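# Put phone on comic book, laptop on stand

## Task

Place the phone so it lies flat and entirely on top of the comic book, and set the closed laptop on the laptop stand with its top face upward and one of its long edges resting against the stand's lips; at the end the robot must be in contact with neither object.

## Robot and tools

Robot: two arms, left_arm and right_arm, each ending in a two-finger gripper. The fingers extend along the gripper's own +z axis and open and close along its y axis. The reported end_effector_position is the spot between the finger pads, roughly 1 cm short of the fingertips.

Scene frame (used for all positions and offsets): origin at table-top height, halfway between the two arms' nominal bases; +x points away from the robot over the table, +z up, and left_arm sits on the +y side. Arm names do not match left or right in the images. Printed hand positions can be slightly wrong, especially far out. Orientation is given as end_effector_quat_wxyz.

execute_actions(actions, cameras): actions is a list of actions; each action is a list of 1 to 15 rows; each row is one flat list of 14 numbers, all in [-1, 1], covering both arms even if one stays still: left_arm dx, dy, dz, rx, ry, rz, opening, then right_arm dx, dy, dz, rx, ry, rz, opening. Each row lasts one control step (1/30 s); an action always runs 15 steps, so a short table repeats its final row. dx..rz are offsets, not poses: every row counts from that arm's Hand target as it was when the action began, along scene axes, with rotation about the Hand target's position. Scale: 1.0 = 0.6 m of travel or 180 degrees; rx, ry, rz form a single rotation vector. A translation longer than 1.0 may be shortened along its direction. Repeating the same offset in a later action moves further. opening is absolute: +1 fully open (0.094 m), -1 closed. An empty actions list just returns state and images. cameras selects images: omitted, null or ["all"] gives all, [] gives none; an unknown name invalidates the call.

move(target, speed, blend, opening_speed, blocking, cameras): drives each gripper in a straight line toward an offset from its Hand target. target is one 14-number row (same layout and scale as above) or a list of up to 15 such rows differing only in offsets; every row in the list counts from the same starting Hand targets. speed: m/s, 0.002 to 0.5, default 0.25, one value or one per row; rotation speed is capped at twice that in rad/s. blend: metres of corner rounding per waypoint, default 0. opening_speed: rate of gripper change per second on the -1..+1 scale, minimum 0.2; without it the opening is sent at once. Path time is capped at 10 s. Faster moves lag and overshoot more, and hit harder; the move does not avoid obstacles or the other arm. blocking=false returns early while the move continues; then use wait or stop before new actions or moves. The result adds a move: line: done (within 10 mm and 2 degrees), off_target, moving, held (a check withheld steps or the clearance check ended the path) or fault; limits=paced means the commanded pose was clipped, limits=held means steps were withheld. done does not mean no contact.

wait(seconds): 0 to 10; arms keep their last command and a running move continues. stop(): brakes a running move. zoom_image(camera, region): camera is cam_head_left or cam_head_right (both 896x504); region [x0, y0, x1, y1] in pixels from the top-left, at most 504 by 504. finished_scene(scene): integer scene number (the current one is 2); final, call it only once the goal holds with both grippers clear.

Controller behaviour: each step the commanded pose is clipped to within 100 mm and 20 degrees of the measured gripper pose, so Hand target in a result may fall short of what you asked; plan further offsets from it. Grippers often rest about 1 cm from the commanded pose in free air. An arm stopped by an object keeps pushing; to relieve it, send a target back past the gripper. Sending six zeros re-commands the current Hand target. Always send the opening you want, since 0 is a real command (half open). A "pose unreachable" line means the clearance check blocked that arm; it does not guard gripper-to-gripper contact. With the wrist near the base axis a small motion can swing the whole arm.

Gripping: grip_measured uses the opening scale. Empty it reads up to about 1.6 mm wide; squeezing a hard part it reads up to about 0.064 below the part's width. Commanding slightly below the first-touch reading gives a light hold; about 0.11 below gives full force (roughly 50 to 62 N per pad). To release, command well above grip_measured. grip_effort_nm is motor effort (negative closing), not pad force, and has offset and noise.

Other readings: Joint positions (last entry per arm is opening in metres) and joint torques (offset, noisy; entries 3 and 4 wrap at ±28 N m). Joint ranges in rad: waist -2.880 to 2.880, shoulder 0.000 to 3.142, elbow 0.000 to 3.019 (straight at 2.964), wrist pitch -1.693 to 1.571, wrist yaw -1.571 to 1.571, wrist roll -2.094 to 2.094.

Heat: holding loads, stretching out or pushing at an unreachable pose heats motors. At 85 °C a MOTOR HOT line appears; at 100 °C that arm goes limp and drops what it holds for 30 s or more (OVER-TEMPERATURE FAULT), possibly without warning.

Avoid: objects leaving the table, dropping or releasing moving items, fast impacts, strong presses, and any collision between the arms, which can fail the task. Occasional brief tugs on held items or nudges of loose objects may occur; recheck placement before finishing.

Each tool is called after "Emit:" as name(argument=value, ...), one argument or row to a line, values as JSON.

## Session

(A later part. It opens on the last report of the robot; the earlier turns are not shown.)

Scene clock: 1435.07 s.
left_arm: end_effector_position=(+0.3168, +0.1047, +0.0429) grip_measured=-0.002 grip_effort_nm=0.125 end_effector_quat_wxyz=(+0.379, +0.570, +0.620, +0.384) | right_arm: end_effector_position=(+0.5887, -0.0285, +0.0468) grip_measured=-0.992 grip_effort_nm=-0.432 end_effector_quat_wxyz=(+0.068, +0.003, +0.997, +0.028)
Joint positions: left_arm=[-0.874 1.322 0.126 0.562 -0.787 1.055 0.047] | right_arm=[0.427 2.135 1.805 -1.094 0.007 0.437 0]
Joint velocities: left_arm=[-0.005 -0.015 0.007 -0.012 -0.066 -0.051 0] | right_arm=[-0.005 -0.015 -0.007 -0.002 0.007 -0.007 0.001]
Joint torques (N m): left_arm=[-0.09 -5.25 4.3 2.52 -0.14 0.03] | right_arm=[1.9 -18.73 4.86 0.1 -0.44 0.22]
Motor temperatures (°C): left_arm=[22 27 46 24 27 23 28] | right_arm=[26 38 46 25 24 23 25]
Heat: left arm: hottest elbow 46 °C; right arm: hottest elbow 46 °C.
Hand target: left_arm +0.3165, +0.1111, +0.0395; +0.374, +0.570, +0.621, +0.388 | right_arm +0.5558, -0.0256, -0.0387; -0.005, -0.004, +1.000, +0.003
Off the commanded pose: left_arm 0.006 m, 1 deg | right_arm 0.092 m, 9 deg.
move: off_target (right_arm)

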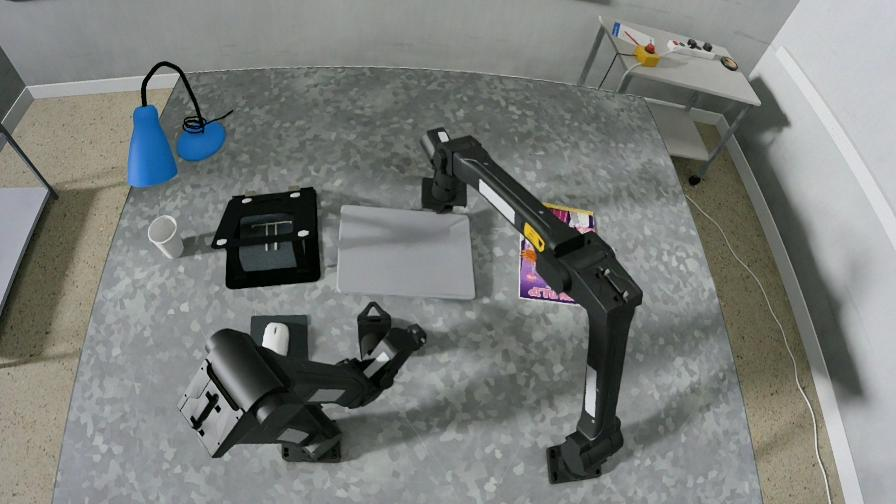

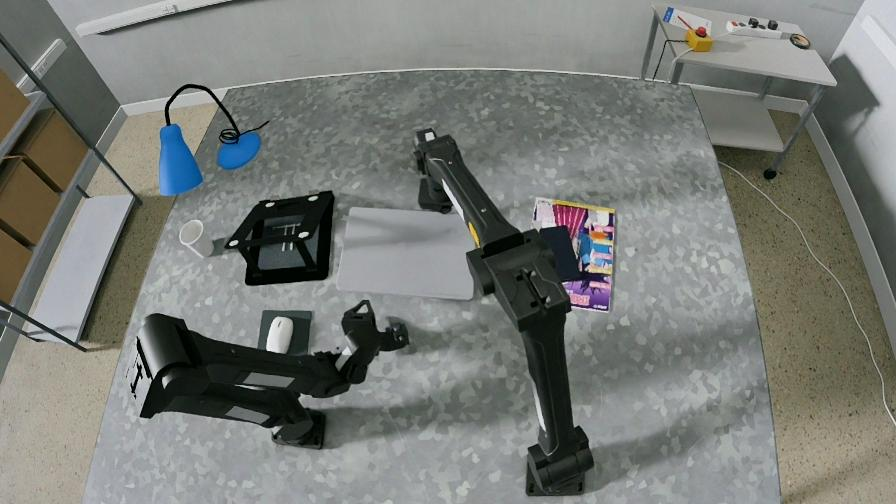

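Emit:
move(
  target=[
    [0.04,0.0,-0.006, 0,0,0, 0, 0, 0, 0, 0, 0, 0, -1],
    [0.138,0.0,-0.006, 0,0,0, 0, 0, 0, 0, 0, 0, 0, -1],
  ],
  speed=0.08,
)

Emit:
zoom_image(
  camera="cam_head_left",
  region=[320, 190, 500, 350],
)

Emit:
zoom_image(
  camera="cam_head_right",
  region=[320, 190, 500, 350],
)

Scene clock: 1440.03 s.
left_arm: end_effector_position=(+0.3837, +0.1141, +0.0312) grip_measured=-0.002 grip_effort_nm=0.125 end_effector_quat_wxyz=(+0.367, +0.577, +0.621, +0.384) | right_arm: end_effector_position=(+0.5888, -0.0286, +0.0468) grip_measured=-0.992 grip_effort_nm=-0.432 end_effector_quat_wxyz=(+0.068, +0.003, +0.997, +0.027)
Joint positions: left_arm=[-0.637 1.521 0.232 0.736 -0.592 1.225 0.047] | right_arm=[0.427 2.135 1.805 -1.094 0.009 0.437 0]
Joint velocities: left_arm=[-0.005 -0.015 0.002 -0.002 -0.125 -0.022 0] | right_arm=[-0.024 0.005 0.002 -0.007 -0.095 0.022 -0.001]
Joint torques (N m): left_arm=[-0.5 -7.41 7.57 2.1 0.04 0.09] | right_arm=[1.96 -18.61 4.86 0.09 -0.49 0.21]
Motor temperatures (°C): left_arm=[22 27 45 24 27 23 28] | right_arm=[26 38 45 25 24 23 25]
Heat: left arm: hottest elbow 45 °C; right arm: hottest elbow 45 °C.
Hand target: left_arm +0.3989, +0.1099, +0.0354; +0.373, +0.570, +0.621, +0.388 | right_arm +0.5558, -0.0255, -0.0387; -0.005, -0.004, +1.000, +0.003
Off the commanded pose: left_arm 0.017 m, 1 deg | right_arm 0.092 m, 9 deg.
move: off_target (left_arm, right_arm)

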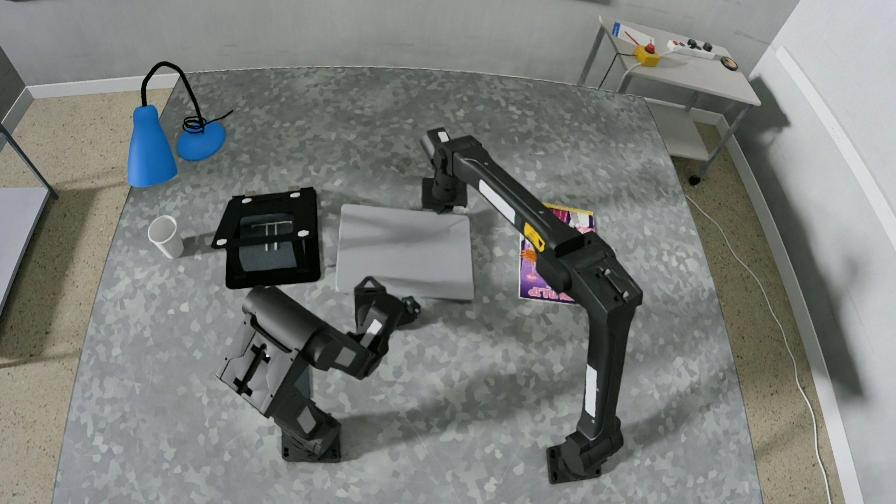

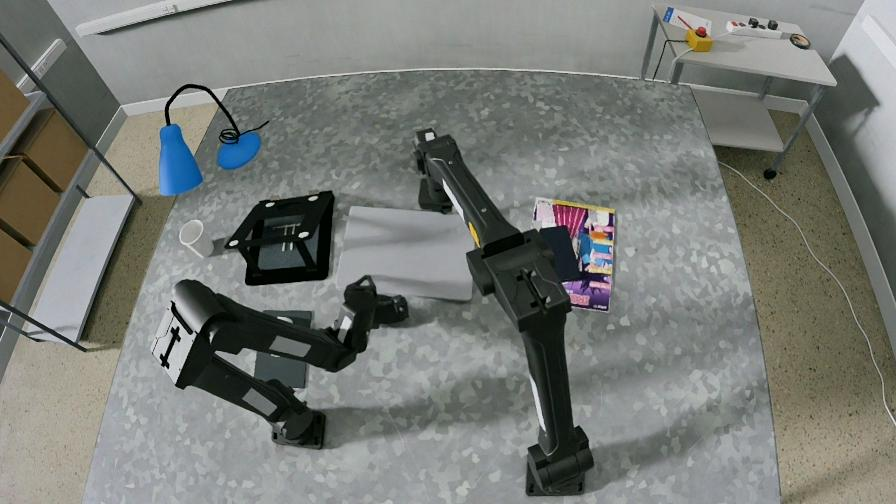

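Scaled by 2.800.

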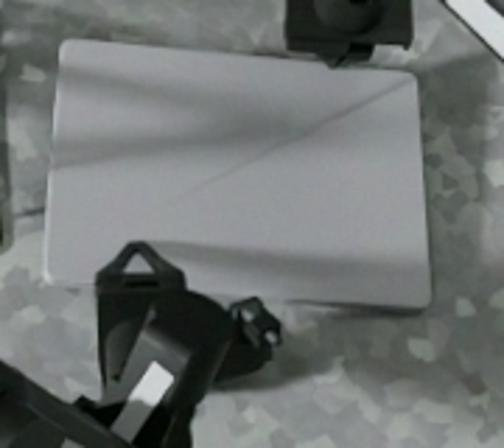

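Scaled by 2.800.

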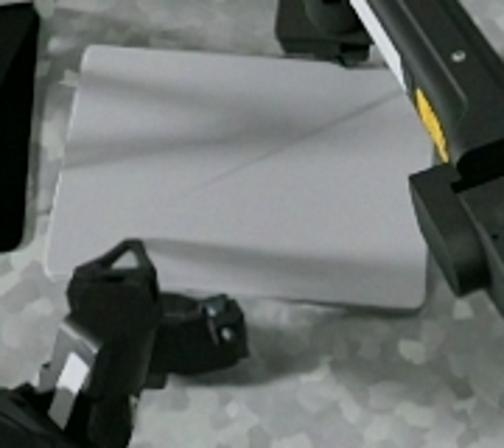

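Emit:
move(
  target=[0.025,0.0,0.0, 0,0,0, 0, 0, 0, 0, 0, 0, 0, -1],
  speed=0.06,
  cameras=[],
)

Emit:
move(
  target=[0.0,0.0,0.0, 0,0,0, -1, 0, 0, 0, 0, 0, 0, -1],
  opening_speed=0.8,
)

Emit:
zoom_image(
  camera="cam_head_left",
  region=[320, 190, 500, 350],
)

Scene clock: 1444.60 s.
left_arm: end_effector_position=(+0.3982, +0.1129, +0.0312) grip_measured=-0.002 grip_effort_nm=0.120 end_effector_quat_wxyz=(+0.367, +0.577, +0.621, +0.383) | right_arm: end_effector_position=(+0.5888, -0.0286, +0.0471) grip_measured=-0.992 grip_effort_nm=-0.437 end_effector_quat_wxyz=(+0.068, +0.003, +0.997, +0.027)
Joint positions: left_arm=[-0.608 1.546 0.264 0.739 -0.565 1.243 0.047] | right_arm=[0.427 2.135 1.805 -1.094 0.009 0.437 0]
Joint velocities: left_arm=[-0.005 -0.005 -0.002 0.007 0.051 0.037 -0.001] | right_arm=[-0.024 -0.005 -0.012 -0.002 -0.007 0.007 0]
Joint torques (N m): left_arm=[-0.38 -7.24 7.64 1.98 0.04 0.02] | right_arm=[1.9 -18.67 4.85 0.1 -0.49 0.21]
Motor temperatures (°C): left_arm=[22 27 45 24 27 23 28] | right_arm=[26 38 45 25 24 23 25]
Heat: left arm: hottest elbow 45 °C; right arm: hottest elbow 45 °C.
Hand target: left_arm +0.4138, +0.1098, +0.0351; +0.373, +0.570, +0.621, +0.388 | right_arm +0.5558, -0.0255, -0.0387; -0.005, -0.004, +1.000, +0.003
Off the commanded pose: left_arm 0.017 m, 1 deg | right_arm 0.092 m, 9 deg.
move: off_target (left_arm, right_arm)
No camera images: "cameras" was empty.

Scene clock: 1446.07 s.
left_arm: end_effector_position=(+0.4015, +0.1136, +0.0359) grip_measured=-0.397 grip_effort_nm=-1.004 end_effector_quat_wxyz=(+0.369, +0.577, +0.613, +0.394) | right_arm: end_effector_position=(+0.5895, -0.0280, +0.0502) grip_measured=-0.992 grip_effort_nm=-0.437 end_effector_quat_wxyz=(+0.072, +0.003, +0.997, +0.029)
Joint positions: left_arm=[-0.605 1.548 0.267 0.76 -0.573 1.271 0.028] | right_arm=[0.427 2.13 1.803 -1.089 0.007 0.437 0]
Joint velocities: left_arm=[0.005 -0.015 -0.002 0.007 0.037 -0.051 0] | right_arm=[-0.005 0.005 -0.022 -0.007 -0.022 -0.022 -0.001]
Joint torques (N m): left_arm=[-0.62 -7.65 7.36 1.24 0.41 -0.21] | right_arm=[1.96 -18.32 4.89 -0.05 -0.42 0.21]
Motor temperatures (°C): left_arm=[22 27 45 24 27 23 28] | right_arm=[26 38 45 25 24 23 25]
Heat: left arm: hottest elbow 45 °C; right arm: hottest elbow 45 °C.
Hand target: left_arm +0.4138, +0.1097, +0.0352; +0.373, +0.570, +0.621, +0.388 | right_arm +0.5559, -0.0256, -0.0386; -0.005, -0.004, +1.000, +0.003
Off the commanded pose: left_arm 0.013 m, 1 deg | right_arm 0.095 m, 9 deg.
move: off_target (left_arm, right_arm)

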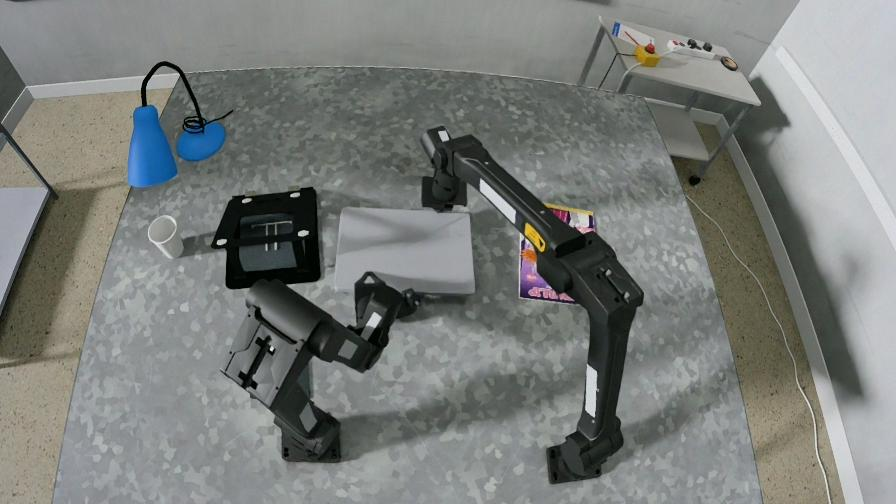

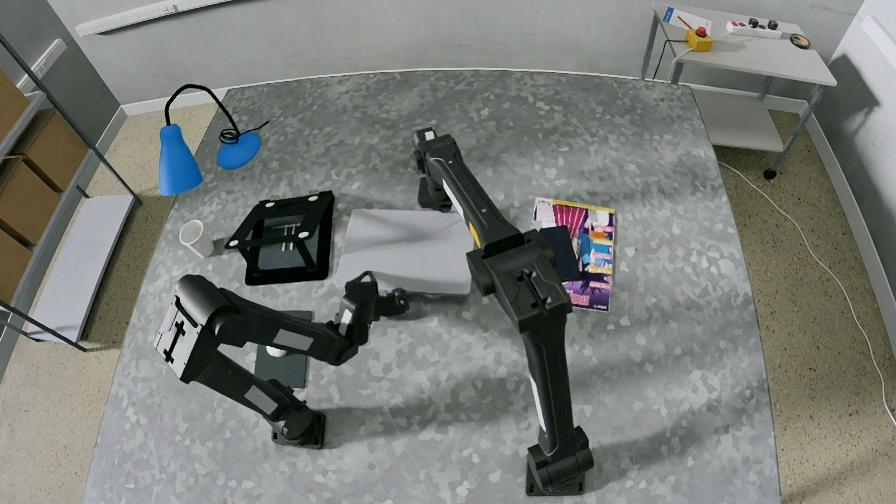

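Scaled by 2.800.

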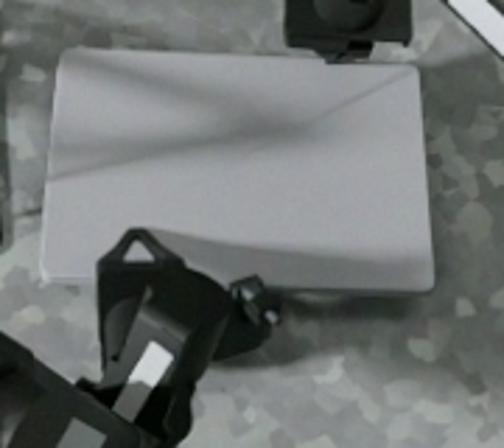

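Emit:
move(
  target=[
    [0,0,0,0,0,0,-1, 0.03,-0.05,0.25,0,0,0,-1],
    [0,0,0,0,0,0,-1, 0.0,-0.4,0.42,0,0,0,-1],
    [0,0,0,0,0,0,-1, 0.0,-0.5,0.38,0.385,-0.385,0.385,0.9],
  ],
  speed=[0.15,0.25,0.25],
)

every target must give the same right_gripper/opening; nothing of the call was run
Scene clock: 1450.03 s.
left_arm: end_effector_position=(+0.4015, +0.1136, +0.0359) grip_measured=-0.397 grip_effort_nm=-1.004 end_effector_quat_wxyz=(+0.369, +0.577, +0.613, +0.394) | right_arm: end_effector_position=(+0.5895, -0.0280, +0.0502) grip_measured=-0.992 grip_effort_nm=-0.432 end_effector_quat_wxyz=(+0.072, +0.003, +0.997, +0.029)
Joint positions: left_arm=[-0.605 1.548 0.267 0.76 -0.573 1.271 0.028] | right_arm=[0.427 2.13 1.803 -1.089 0.007 0.437 0]
Joint velocities: left_arm=[0.005 0.005 -0.007 0.002 0.037 0.066 0] | right_arm=[0.005 -0.005 0.002 -0.007 -0.037 -0.022 0]
Joint torques (N m): left_arm=[-0.26 -6.95 7.39 1.2 0.38 -0.19] | right_arm=[2.02 -18.2 4.89 -0.05 -0.42 0.21]
Motor temperatures (°C): left_arm=[22 27 45 24 27 23 28] | right_arm=[26 38 44 25 24 23 25]
Heat: left arm: hottest elbow 45 °C; right arm: hottest elbow 44 °C.
Hand target: left_arm +0.4138, +0.1097, +0.0352; +0.373, +0.570, +0.621, +0.388 | right_arm +0.5559, -0.0256, -0.0386; -0.005, -0.004, +1.000, +0.003
Tool commands: left_gripper/opening=-1.0 right_gripper/opening=-1.0
Off the commanded pose: left_arm 0.013 m, 1 deg | right_arm 0.095 m, 9 deg.

Emit:
move(
  target=[
    [0,0,0,0,0,0,-1, 0.03,-0.05,0.25,0,0,0,-1],
    [0,0,0,0,0,0,-1, 0.0,-0.35,0.42,0,0,0,-1],
    [0,0,0,0,0,0,-1, 0.0,-0.5,0.40,0.385,-0.385,0.385,-1],
  ],
  speed=[0.15,0.25,0.25],
)

Scene clock: 1459.07 s.
left_arm: end_effector_position=(+0.4033, +0.1124, +0.0373) grip_measured=-0.415 grip_effort_nm=-1.009 end_effector_quat_wxyz=(+0.372, +0.575, +0.614, +0.393) | right_arm: end_effector_position=(+0.5398, -0.3153, +0.2116) grip_measured=-0.992 grip_effort_nm=-0.422 end_effector_quat_wxyz=(+0.522, -0.472, +0.586, +0.402)
Joint positions: left_arm=[-0.604 1.548 0.27 0.762 -0.571 1.27 0.027] | right_arm=[-0.315 1.992 1.591 -1.67 -1.42 -2.098 0]
Joint velocities: left_arm=[0.005 -0.005 -0.012 -0.012 -0.007 0.007 -0.001] | right_arm=[0.005 -0.024 -0.012 -0.007 0.007 0.051 -0.001]
Joint torques (N m): left_arm=[-0.15 -7.59 7.21 1.36 0.29 -0.22] | right_arm=[-0.21 -19.6 11.1 -0.92 -0.44 0.06]
Motor temperatures (°C): left_arm=[22 27 44 24 27 23 28] | right_arm=[26 38 45 25 24 23 25]
Heat: left arm: hottest elbow 44 °C; right arm: hottest elbow 45 °C.
Hand target: left_arm +0.4138, +0.1097, +0.0351; +0.373, +0.570, +0.621, +0.388 | right_arm +0.5540, -0.3257, +0.2075; +0.506, -0.508, +0.499, +0.486
Off the commanded pose: left_arm 0.011 m, 1 deg | right_arm 0.022 m, 15 deg.
joint sent to its limit (right arm) — joint 4 (wrist pitch), lower limit; joint 6 (wrist roll), lower limit. The joint targets are off in position and orientation.
move: off_target (left_arm, right_arm)

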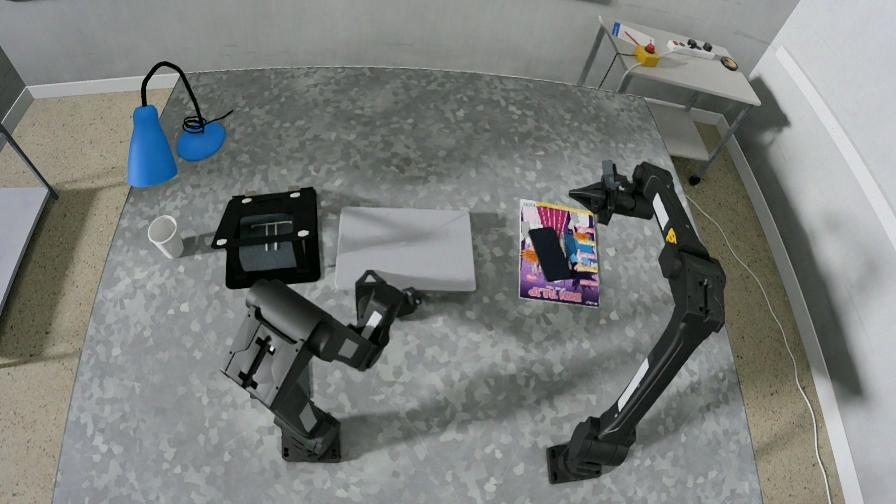

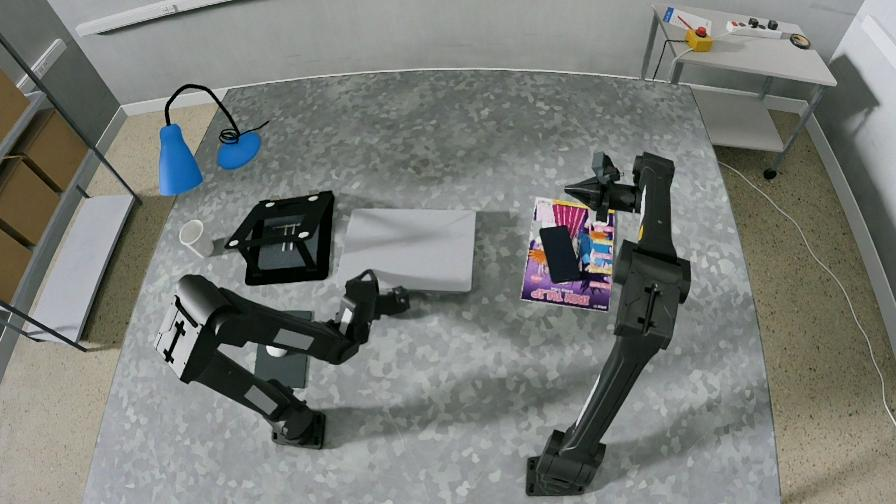

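Emit:
move(
  target=[
    [0,0,0,0,0,0,-1, -0.07,0,0.12,-0.385,0.385,-0.385,-1],
  ],
  speed=0.4,
  cameras=[],
)

Emit:
move(
  target=[
    [0,0,0,0,0,0,-1, 0,0,-0.06,0.385,0.385,-0.385,0.9],
  ],
  speed=0.4,
)

Scene clock: 1469.97 s.
left_arm: end_effector_position=(+0.4033, +0.1124, +0.0373) grip_measured=-0.415 grip_effort_nm=-1.009 end_effector_quat_wxyz=(+0.372, +0.575, +0.614, +0.393) | right_arm: end_effector_position=(+0.4995, -0.3266, +0.2711) grip_measured=-0.992 grip_effort_nm=-0.432 end_effector_quat_wxyz=(-0.017, -0.022, +1.000, -0.001)
Joint positions: left_arm=[-0.604 1.548 0.27 0.762 -0.571 1.27 0.027] | right_arm=[-0.032 1.748 1.815 -1.672 0.004 -0.071 0]
Joint velocities: left_arm=[-0.005 -0.005 -0.012 -0.002 -0.007 0.022 -0.001] | right_arm=[-0.005 -0.015 0.002 -0.012 0.095 -0.007 -0.001]
Joint torques (N m): left_arm=[0.21 -7.12 7.1 1.35 0.28 -0.21] | right_arm=[1.2 -18.55 13.05 -0.25 0.11 0.18]
Motor temperatures (°C): left_arm=[22 27 43 24 27 24 29] | right_arm=[26 39 47 25 24 23 25]
Heat: left arm: hottest elbow 43 °C; right arm: hottest elbow 47 °C.
Hand target: left_arm +0.4138, +0.1097, +0.0351; +0.373, +0.570, +0.621, +0.388 | right_arm +0.5146, -0.3225, +0.2788; -0.015, -0.023, +1.000, -0.003
Off the commanded pose: left_arm 0.011 m, 1 deg | right_arm 0.015 m, 2 deg.
joint sent to its limit (right arm) — joint 4 (wrist pitch), lower limit. The joint targets are off in position, not in orientation.
move: off_target (left_arm, right_arm)
No camera images: "cameras" was empty.

Scene clock: 1473.93 s.
left_arm: end_effector_position=(+0.4033, +0.1124, +0.0373) grip_measured=-0.415 grip_effort_nm=-1.009 end_effector_quat_wxyz=(+0.372, +0.575, +0.614, +0.393) | right_arm: end_effector_position=(+0.5128, -0.3182, +0.2659) grip_measured=+0.899 grip_effort_nm=0.056 end_effector_quat_wxyz=(-0.362, +0.562, +0.490, +0.559)
Joint positions: left_arm=[-0.604 1.548 0.27 0.762 -0.571 1.27 0.027] | right_arm=[-0.337 1.852 1.523 -1.672 -1.447 0.996 0.089]
Joint velocities: left_arm=[0.005 -0.015 0.002 -0.002 -0.022 0.007 -0.001] | right_arm=[-0.005 -0.015 0.002 0.012 -0.007 0.007 0]
Joint torques (N m): left_arm=[0.62 -7.24 7.13 1.39 0.3 -0.22] | right_arm=[-0.44 -17.9 6.61 -0.79 -0.62 0.26]
Motor temperatures (°C): left_arm=[22 27 43 24 27 24 29] | right_arm=[26 39 47 25 24 23 25]
Heat: left arm: hottest elbow 43 °C; right arm: hottest elbow 47 °C.
Hand target: left_arm +0.4138, +0.1097, +0.0351; +0.373, +0.570, +0.621, +0.388 | right_arm +0.5135, -0.3259, +0.2446; -0.488, +0.481, +0.506, +0.524
Off the commanded pose: left_arm 0.011 m, 1 deg | right_arm 0.024 m, 19 deg.
joint sent to its limit (right arm) — joint 4 (wrist pitch), lower limit. The joint targets are off in position and orientation.
move: off_target (left_arm, right_arm); limits=paced

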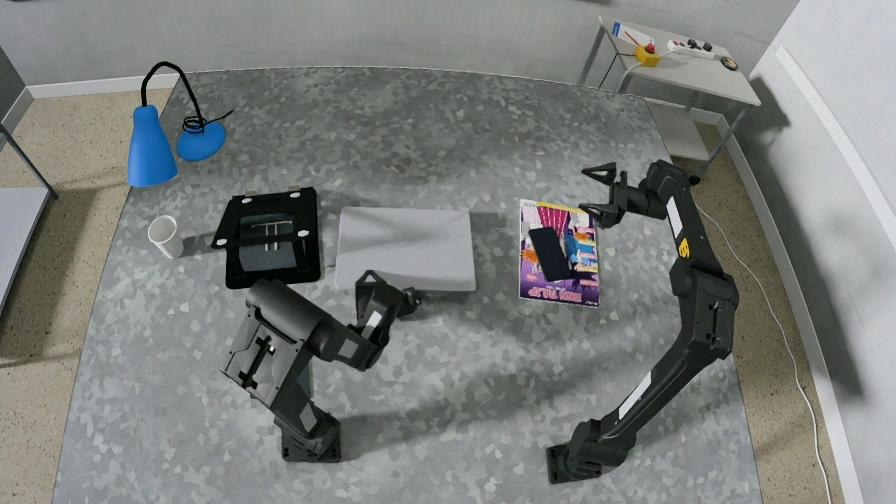

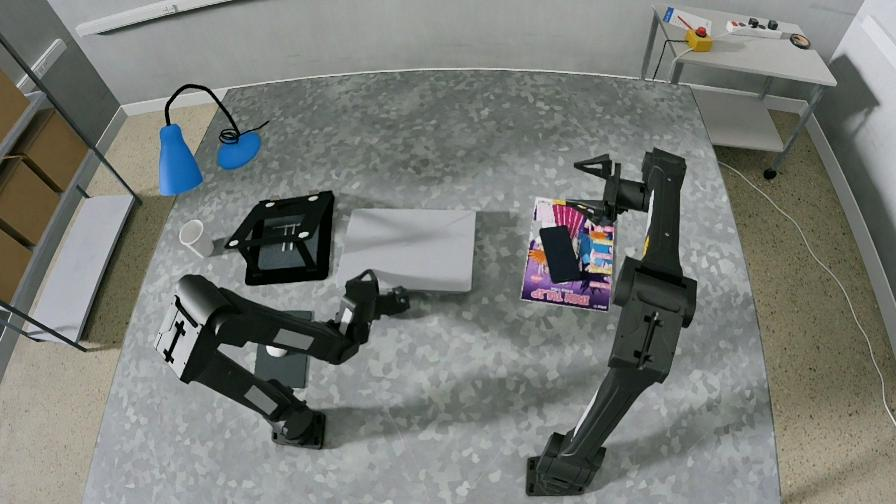

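Emit:
move(
  target=[
    [0,0,0,0,0,0,-1, 0.03,0,-0.03,0,0,0,0.9],
  ],
  speed=0.4,
)

Scene clock: 1476.53 s.
left_arm: end_effector_position=(+0.4033, +0.1124, +0.0373) grip_measured=-0.415 grip_effort_nm=-1.009 end_effector_quat_wxyz=(+0.372, +0.575, +0.614, +0.393) | right_arm: end_effector_position=(+0.5211, -0.3210, +0.2302) grip_measured=+0.899 grip_effort_nm=0.056 end_effector_quat_wxyz=(-0.385, +0.576, +0.470, +0.546)
Joint positions: left_arm=[-0.604 1.548 0.27 0.762 -0.571 1.27 0.027] | right_arm=[-0.337 1.924 1.523 -1.672 -1.449 0.996 0.089]
Joint velocities: left_arm=[-0.005 0.005 0.012 -0.017 -0.081 -0.066 -0.001] | right_arm=[0.005 0.005 -0.002 -0.007 0.007 -0.037 0]
Joint torques (N m): left_arm=[-0.15 -7.18 7.2 1.31 0.33 -0.17] | right_arm=[0.5 -19.37 9.89 -0.91 -0.48 0.11]
Motor temperatures (°C): left_arm=[22 27 43 24 27 24 29] | right_arm=[26 39 47 25 24 23 25]
Heat: left arm: hottest elbow 43 °C; right arm: hottest elbow 47 °C.
Hand target: left_arm +0.4138, +0.1097, +0.0351; +0.373, +0.570, +0.621, +0.388 | right_arm +0.5311, -0.3259, +0.2261; -0.488, +0.481, +0.506, +0.524
Off the commanded pose: left_arm 0.011 m, 1 deg | right_arm 0.012 m, 17 deg.
joint sent to its limit (right arm) — joint 4 (wrist pitch), lower limit. The joint targets are off in orientation, not in position.
move: off_target (left_arm, right_arm)

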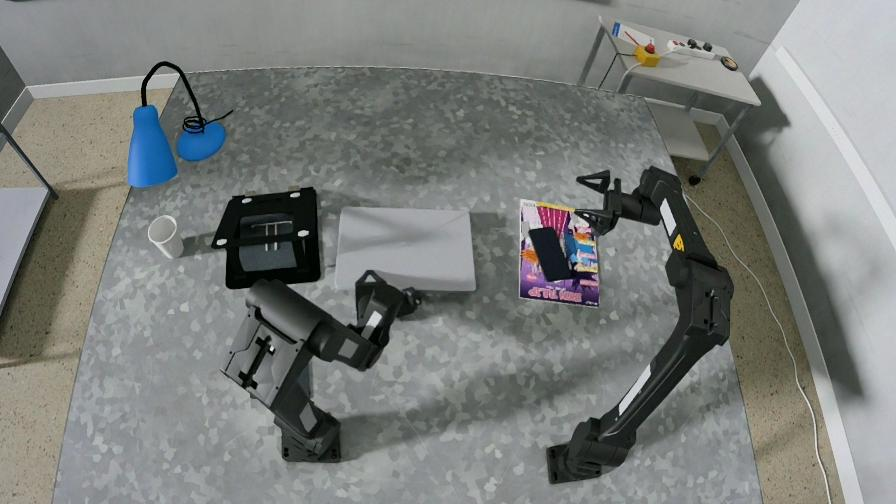

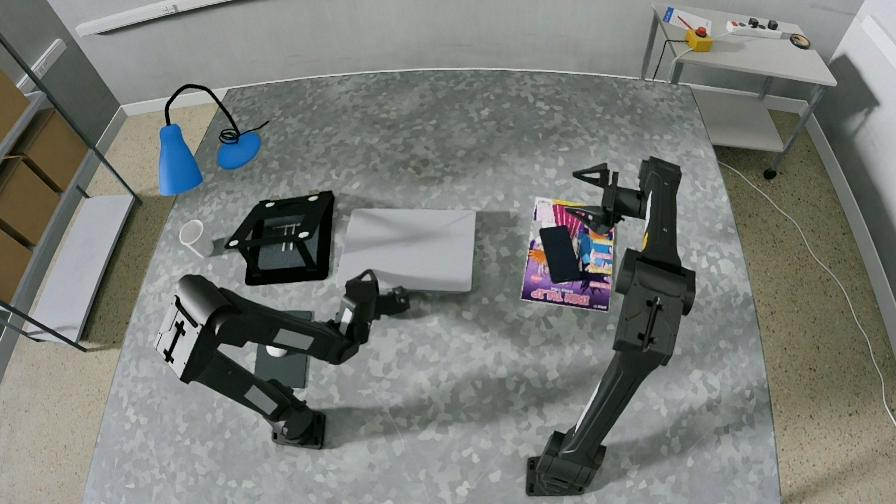

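Emit:
execute_actions(
  actions=[],
)

Scene clock: 1487.13 s.
left_arm: end_effector_position=(+0.4033, +0.1124, +0.0373) grip_measured=-0.415 grip_effort_nm=-1.009 end_effector_quat_wxyz=(+0.372, +0.575, +0.614, +0.393) | right_arm: end_effector_position=(+0.5210, -0.3210, +0.2301) grip_measured=+0.899 grip_effort_nm=0.056 end_effector_quat_wxyz=(-0.385, +0.577, +0.470, +0.546)
Joint positions: left_arm=[-0.604 1.548 0.27 0.762 -0.571 1.27 0.027] | right_arm=[-0.337 1.924 1.523 -1.672 -1.448 0.996 0.089]
Joint velocities: left_arm=[-0.005 -0.005 0.012 0.007 0.022 -0.022 0] | right_arm=[-0.015 0.005 0.002 -0.002 -0.007 -0.051 0]
Joint torques (N m): left_arm=[0.09 -7 7.19 1.31 0.31 -0.24] | right_arm=[0.38 -19.08 9.96 -0.88 -0.45 0.11]
Motor temperatures (°C): left_arm=[22 27 42 24 27 24 29] | right_arm=[26 40 47 25 24 23 25]
Heat: left arm: hottest elbow 42 °C; right arm: hottest elbow 47 °C.
Hand target: left_arm +0.4138, +0.1097, +0.0351; +0.373, +0.570, +0.621, +0.388 | right_arm +0.5310, -0.3259, +0.2261; -0.488, +0.482, +0.506, +0.524
Tool commands: left_gripper/opening=-1.0 right_gripper/opening=+0.9
Off the commanded pose: left_arm 0.011 m, 1 deg | right_arm 0.012 m, 17 deg.

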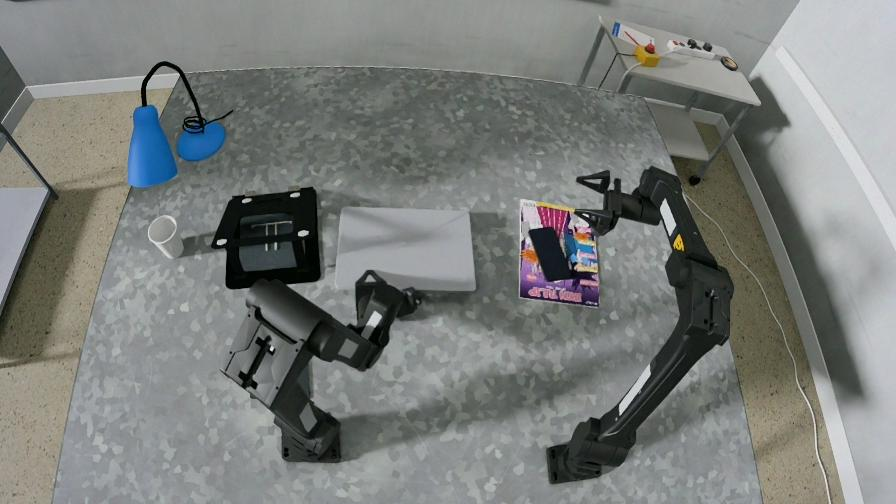

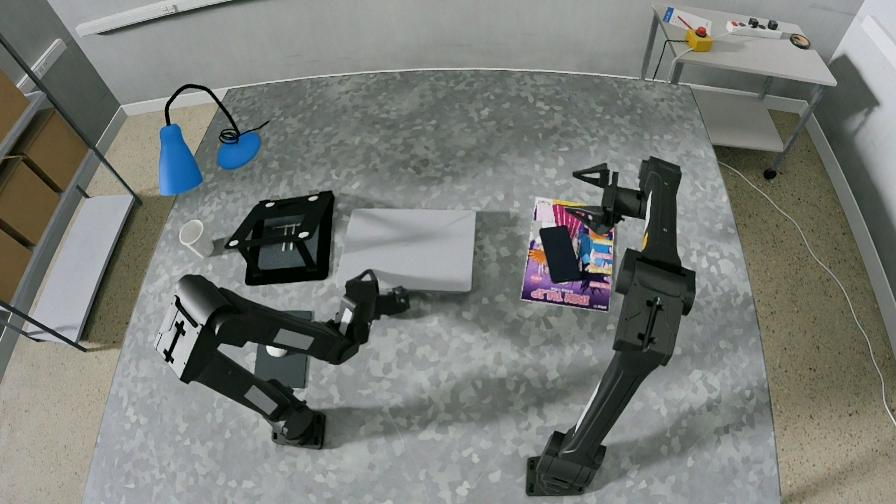

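Emit:
move(
  target=[
    [0.03,0,0.075,0,0,0,-1,0,0,0,0,0,0,0.9],
    [0.06,0,0.155,0,0,0,-1,0,0,0,0,0,0,0.9],
  ],
  speed=0.08,
  blend=0.02,
)

Scene clock: 1492.33 s.
left_arm: end_effector_position=(+0.4265, +0.1113, +0.0941) grip_measured=-0.623 grip_effort_nm=-0.974 end_effector_quat_wxyz=(+0.348, +0.595, +0.619, +0.377) | right_arm: end_effector_position=(+0.5210, -0.3210, +0.2301) grip_measured=+0.899 grip_effort_nm=0.061 end_effector_quat_wxyz=(-0.385, +0.577, +0.470, +0.546)
Joint positions: left_arm=[-0.551 1.279 0.389 0.317 -0.505 1.288 0.018] | right_arm=[-0.337 1.924 1.523 -1.672 -1.448 0.996 0.089]
Joint velocities: left_arm=[-0.005 -0.015 -0.002 0.017 0.051 0.022 -0.001] | right_arm=[0.005 -0.015 0.007 -0.002 0.007 -0.066 0]
Joint torques (N m): left_arm=[0.21 -9.99 13.55 1.44 -0.27 -0.03] | right_arm=[0.38 -18.96 9.96 -0.88 -0.45 0.11]
Motor temperatures (°C): left_arm=[22 27 42 24 27 24 29] | right_arm=[26 40 48 25 24 23 25]
Heat: left arm: hottest elbow 42 °C; right arm: hottest elbow 48 °C.
Hand target: left_arm +0.4510, +0.1078, +0.1269; +0.373, +0.570, +0.621, +0.388 | right_arm +0.5310, -0.3259, +0.2261; -0.488, +0.482, +0.506, +0.524
Off the commanded pose: left_arm 0.041 m, 4 deg | right_arm 0.012 m, 17 deg.
joint sent to its limit (right arm) — joint 4 (wrist pitch), lower limit. The joint targets are off in orientation, not in position.
move: off_target (left_arm, right_arm)

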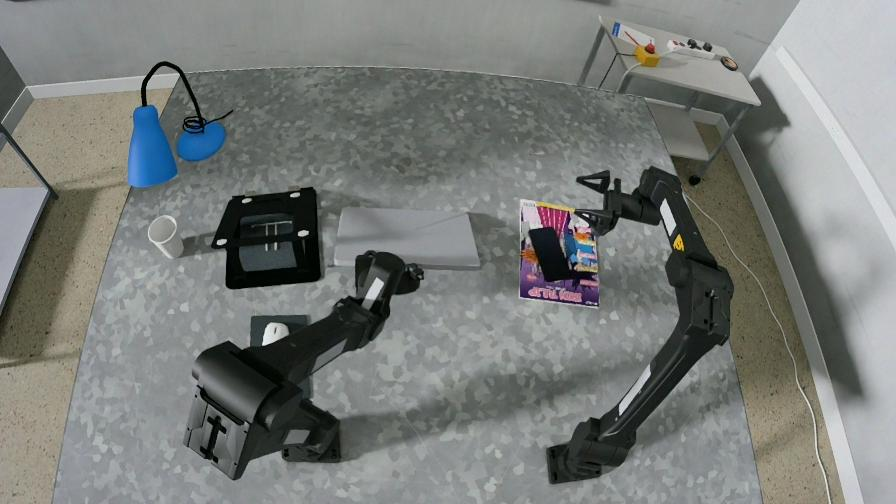

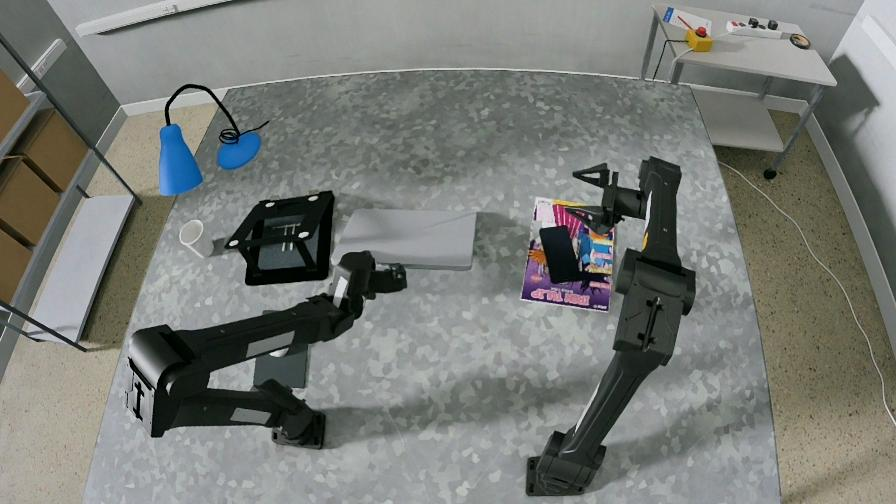

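Emit:
move(
  target=[
    [0.057,0,0.097,0,0.111,0,-1,0,0,0,0,0,0,0.9],
  ],
  speed=0.1,
)

Emit:
zoom_image(
  camera="cam_head_right",
  region=[300, 160, 520, 320],
)

Scene clock: 1499.33 s.
left_arm: end_effector_position=(+0.4576, +0.1115, +0.1429) grip_measured=-0.625 grip_effort_nm=-1.009 end_effector_quat_wxyz=(+0.228, +0.647, +0.675, +0.272) | right_arm: end_effector_position=(+0.5210, -0.3210, +0.2301) grip_measured=+0.899 grip_effort_nm=0.056 end_effector_quat_wxyz=(-0.385, +0.577, +0.470, +0.546)
Joint positions: left_arm=[-0.459 1.235 0.744 -0.428 -0.348 1.217 0.018] | right_arm=[-0.337 1.924 1.523 -1.672 -1.448 0.996 0.089]
Joint velocities: left_arm=[-0.005 -0.005 -0.007 0.002 0.007 0.022 0.001] | right_arm=[-0.005 -0.005 -0.002 -0.002 -0.022 0.066 -0.001]
Joint torques (N m): left_arm=[-0.79 -10.46 17.88 0.73 -0.21 -0.08] | right_arm=[0.38 -19.08 9.99 -0.9 -0.44 0.11]
Motor temperatures (°C): left_arm=[22 27 43 24 27 23 29] | right_arm=[26 40 48 25 24 23 25]
Heat: left arm: hottest elbow 43 °C; right arm: hottest elbow 48 °C.
Hand target: left_arm +0.4870, +0.1062, +0.1840; +0.258, +0.629, +0.676, +0.285 | right_arm +0.5310, -0.3259, +0.2261; -0.488, +0.482, +0.506, +0.524
Off the commanded pose: left_arm 0.051 m, 4 deg | right_arm 0.012 m, 17 deg.
joint sent to its limit (right arm) — joint 4 (wrist pitch), lower limit. The joint targets are off in orientation, not in position.
move: off_target (left_arm, right_arm)

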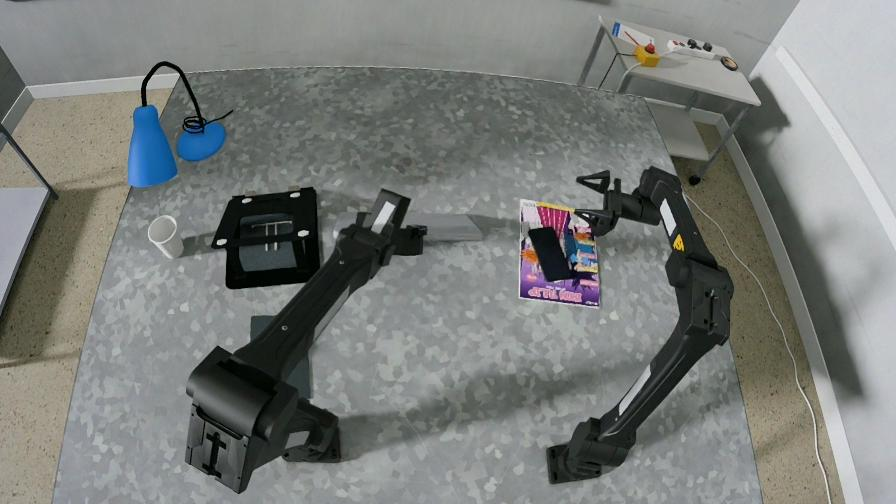

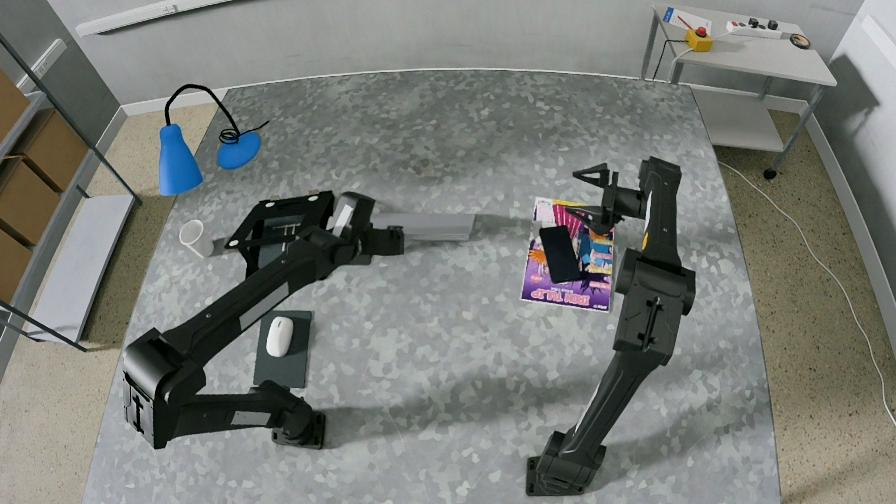

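Scaled by 2.291.

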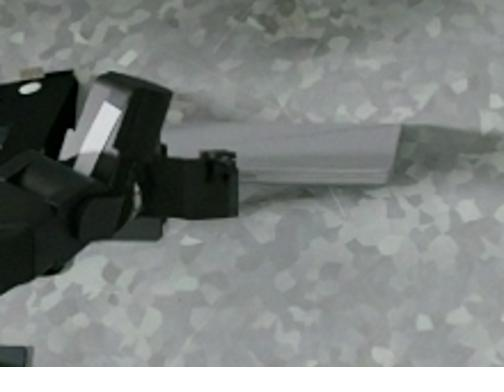

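Emit:
move(
  target=[
    [0.097,0,0.06,0,0.122,0,-1,0,0,0,0,0,0,0.9],
    [0.18,0,0.077,0,0.235,0,-1,0,0,0,0,0,0,0.9],
  ],
  speed=0.1,
  blend=0.01,
)

Emit:
zoom_image(
  camera="cam_head_right",
  region=[300, 120, 520, 280],
)

Emit:
zoom_image(
  camera="cam_head_left",
  region=[300, 120, 520, 280],
)

Scene clock: 1507.57 s.
left_arm: end_effector_position=(+0.5810, +0.1080, +0.1975) grip_measured=-0.640 grip_effort_nm=-1.004 end_effector_quat_wxyz=(-0.031, +0.692, +0.721, +0.033) | right_arm: end_effector_position=(+0.5210, -0.3210, +0.2301) grip_measured=+0.899 grip_effort_nm=0.056 end_effector_quat_wxyz=(-0.385, +0.577, +0.470, +0.546)
Joint positions: left_arm=[-0.295 1.845 1.755 -1.504 -0.087 1.263 0.017] | right_arm=[-0.337 1.924 1.523 -1.672 -1.448 0.996 0.089]
Joint velocities: left_arm=[0.005 -0.015 -0.007 -0.002 0.051 -0.051 0] | right_arm=[-0.005 -0.005 -0.007 0.007 -0.037 0.037 -0.001]
Joint torques (N m): left_arm=[-1.73 -19.66 16.98 -0.58 0.11 0.04] | right_arm=[0.44 -19.02 9.98 -0.87 -0.44 0.11]
Motor temperatures (°C): left_arm=[22 27 45 24 27 23 29] | right_arm=[26 40 48 25 24 23 25]
Heat: left arm: hottest elbow 45 °C; right arm: hottest elbow 48 °C.
Hand target: left_arm +0.5968, +0.1040, +0.2279; -0.007, +0.690, +0.723, +0.043 | right_arm +0.5310, -0.3259, +0.2261; -0.488, +0.482, +0.506, +0.524
Off the commanded pose: left_arm 0.036 m, 3 deg | right_arm 0.012 m, 17 deg.
joint sent to its limit (right arm) — joint 4 (wrist pitch), lower limit. The joint targets are off in orientation, not in position.
move: off_target (left_arm, right_arm)

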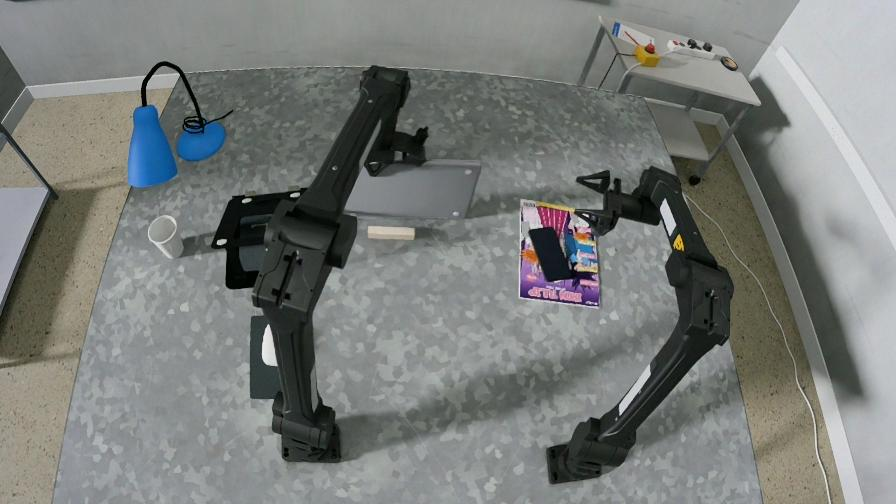

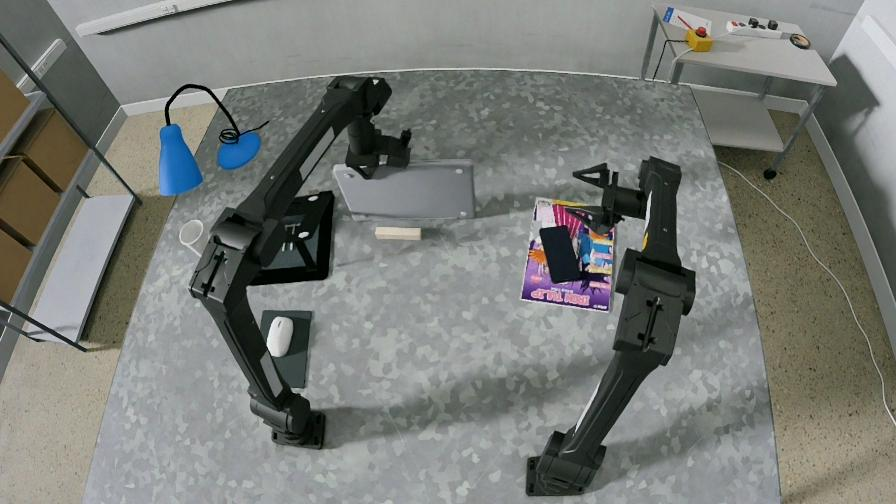

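Scaled by 2.291.

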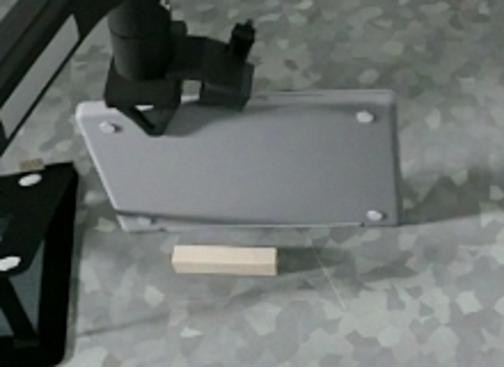

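Scaled by 2.291.

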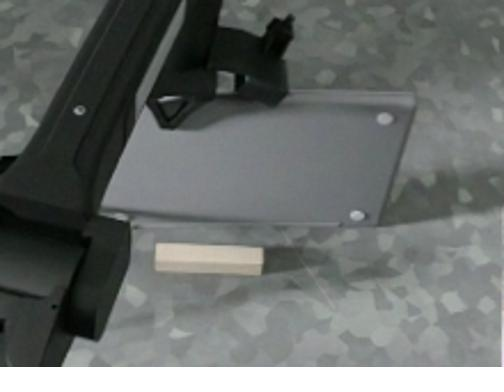

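Emit:
move(
  target=[
    [0,0,0,0,0,0,-1,0.09,0.1,-0.07,0,0,0,0.9],
  ],
  speed=0.12,
)

Emit:
zoom_image(
  camera="cam_head_right",
  region=[320, 120, 640, 300],
)

Emit:
zoom_image(
  camera="cam_head_left",
  region=[320, 120, 640, 300],
)

Scene clock: 1535.23 s.
left_arm: end_effector_position=(+0.5810, +0.1080, +0.1973) grip_measured=-0.640 grip_effort_nm=-1.009 end_effector_quat_wxyz=(-0.031, +0.692, +0.721, +0.033) | right_arm: end_effector_position=(+0.5700, -0.2678, +0.1883) grip_measured=+0.899 grip_effort_nm=0.056 end_effector_quat_wxyz=(-0.424, +0.546, +0.483, +0.538)
Joint positions: left_arm=[-0.295 1.845 1.755 -1.504 -0.087 1.263 0.017] | right_arm=[-0.221 2.102 1.67 -1.672 -1.498 0.98 0.089]
Joint velocities: left_arm=[0.015 -0.015 -0.002 -0.012 0.007 -0.007 0] | right_arm=[-0.015 -0.015 0.007 -0.022 0.051 0.022 0]
Joint torques (N m): left_arm=[-1.61 -19.55 17.2 -0.75 0.13 0.03] | right_arm=[1.2 -20.66 10.86 -0.91 -0.6 0.12]
Motor temperatures (°C): left_arm=[22 29 51 24 27 23 29] | right_arm=[26 41 49 25 24 23 25]
Heat: left arm: hottest elbow 51 °C; right arm: hottest elbow 49 °C.
Hand target: left_arm +0.5968, +0.1040, +0.2277; -0.007, +0.690, +0.723, +0.043 | right_arm +0.5836, -0.2657, +0.1824; -0.488, +0.482, +0.505, +0.524
Off the commanded pose: left_arm 0.035 m, 3 deg | right_arm 0.016 m, 11 deg.
joint sent to its limit (right arm) — joint 4 (wrist pitch), lower limit. The joint targets are off in orientation, not in position.
move: off_target (left_arm, right_arm)

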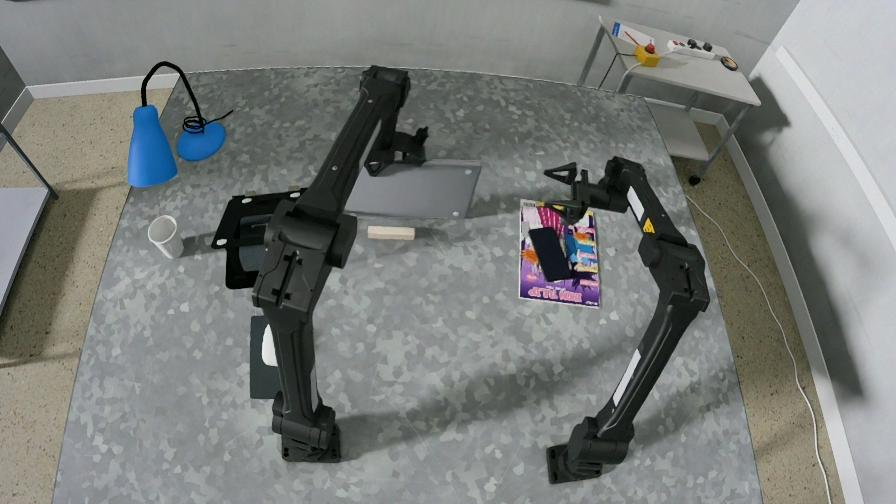

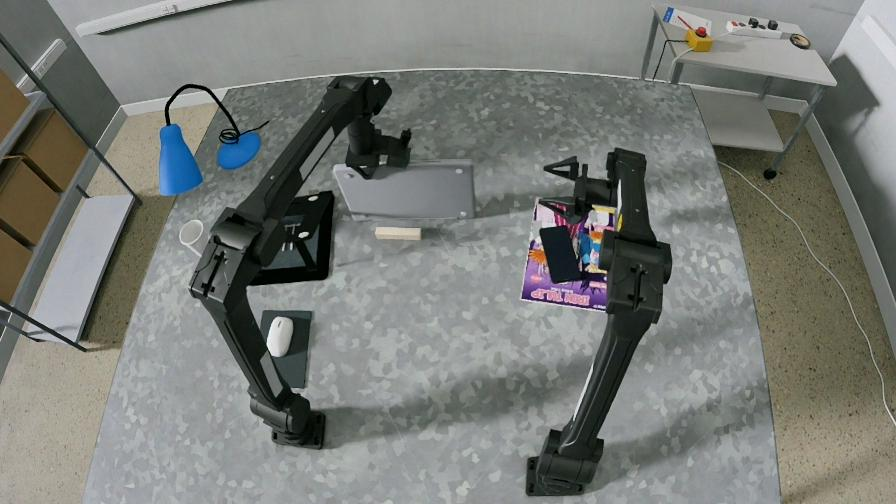

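Scaled by 1.575.

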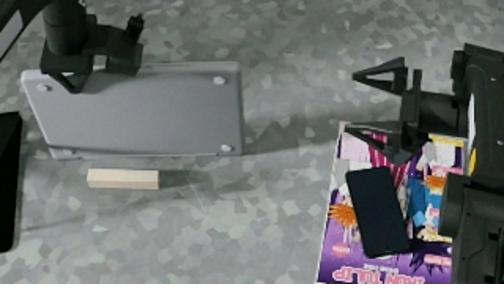

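Scaled by 1.575.

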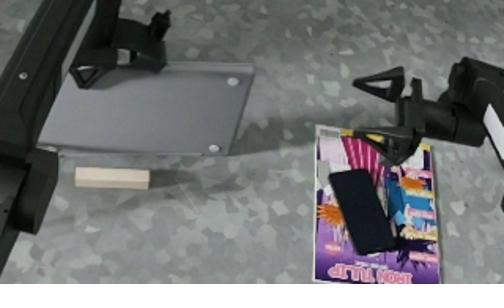

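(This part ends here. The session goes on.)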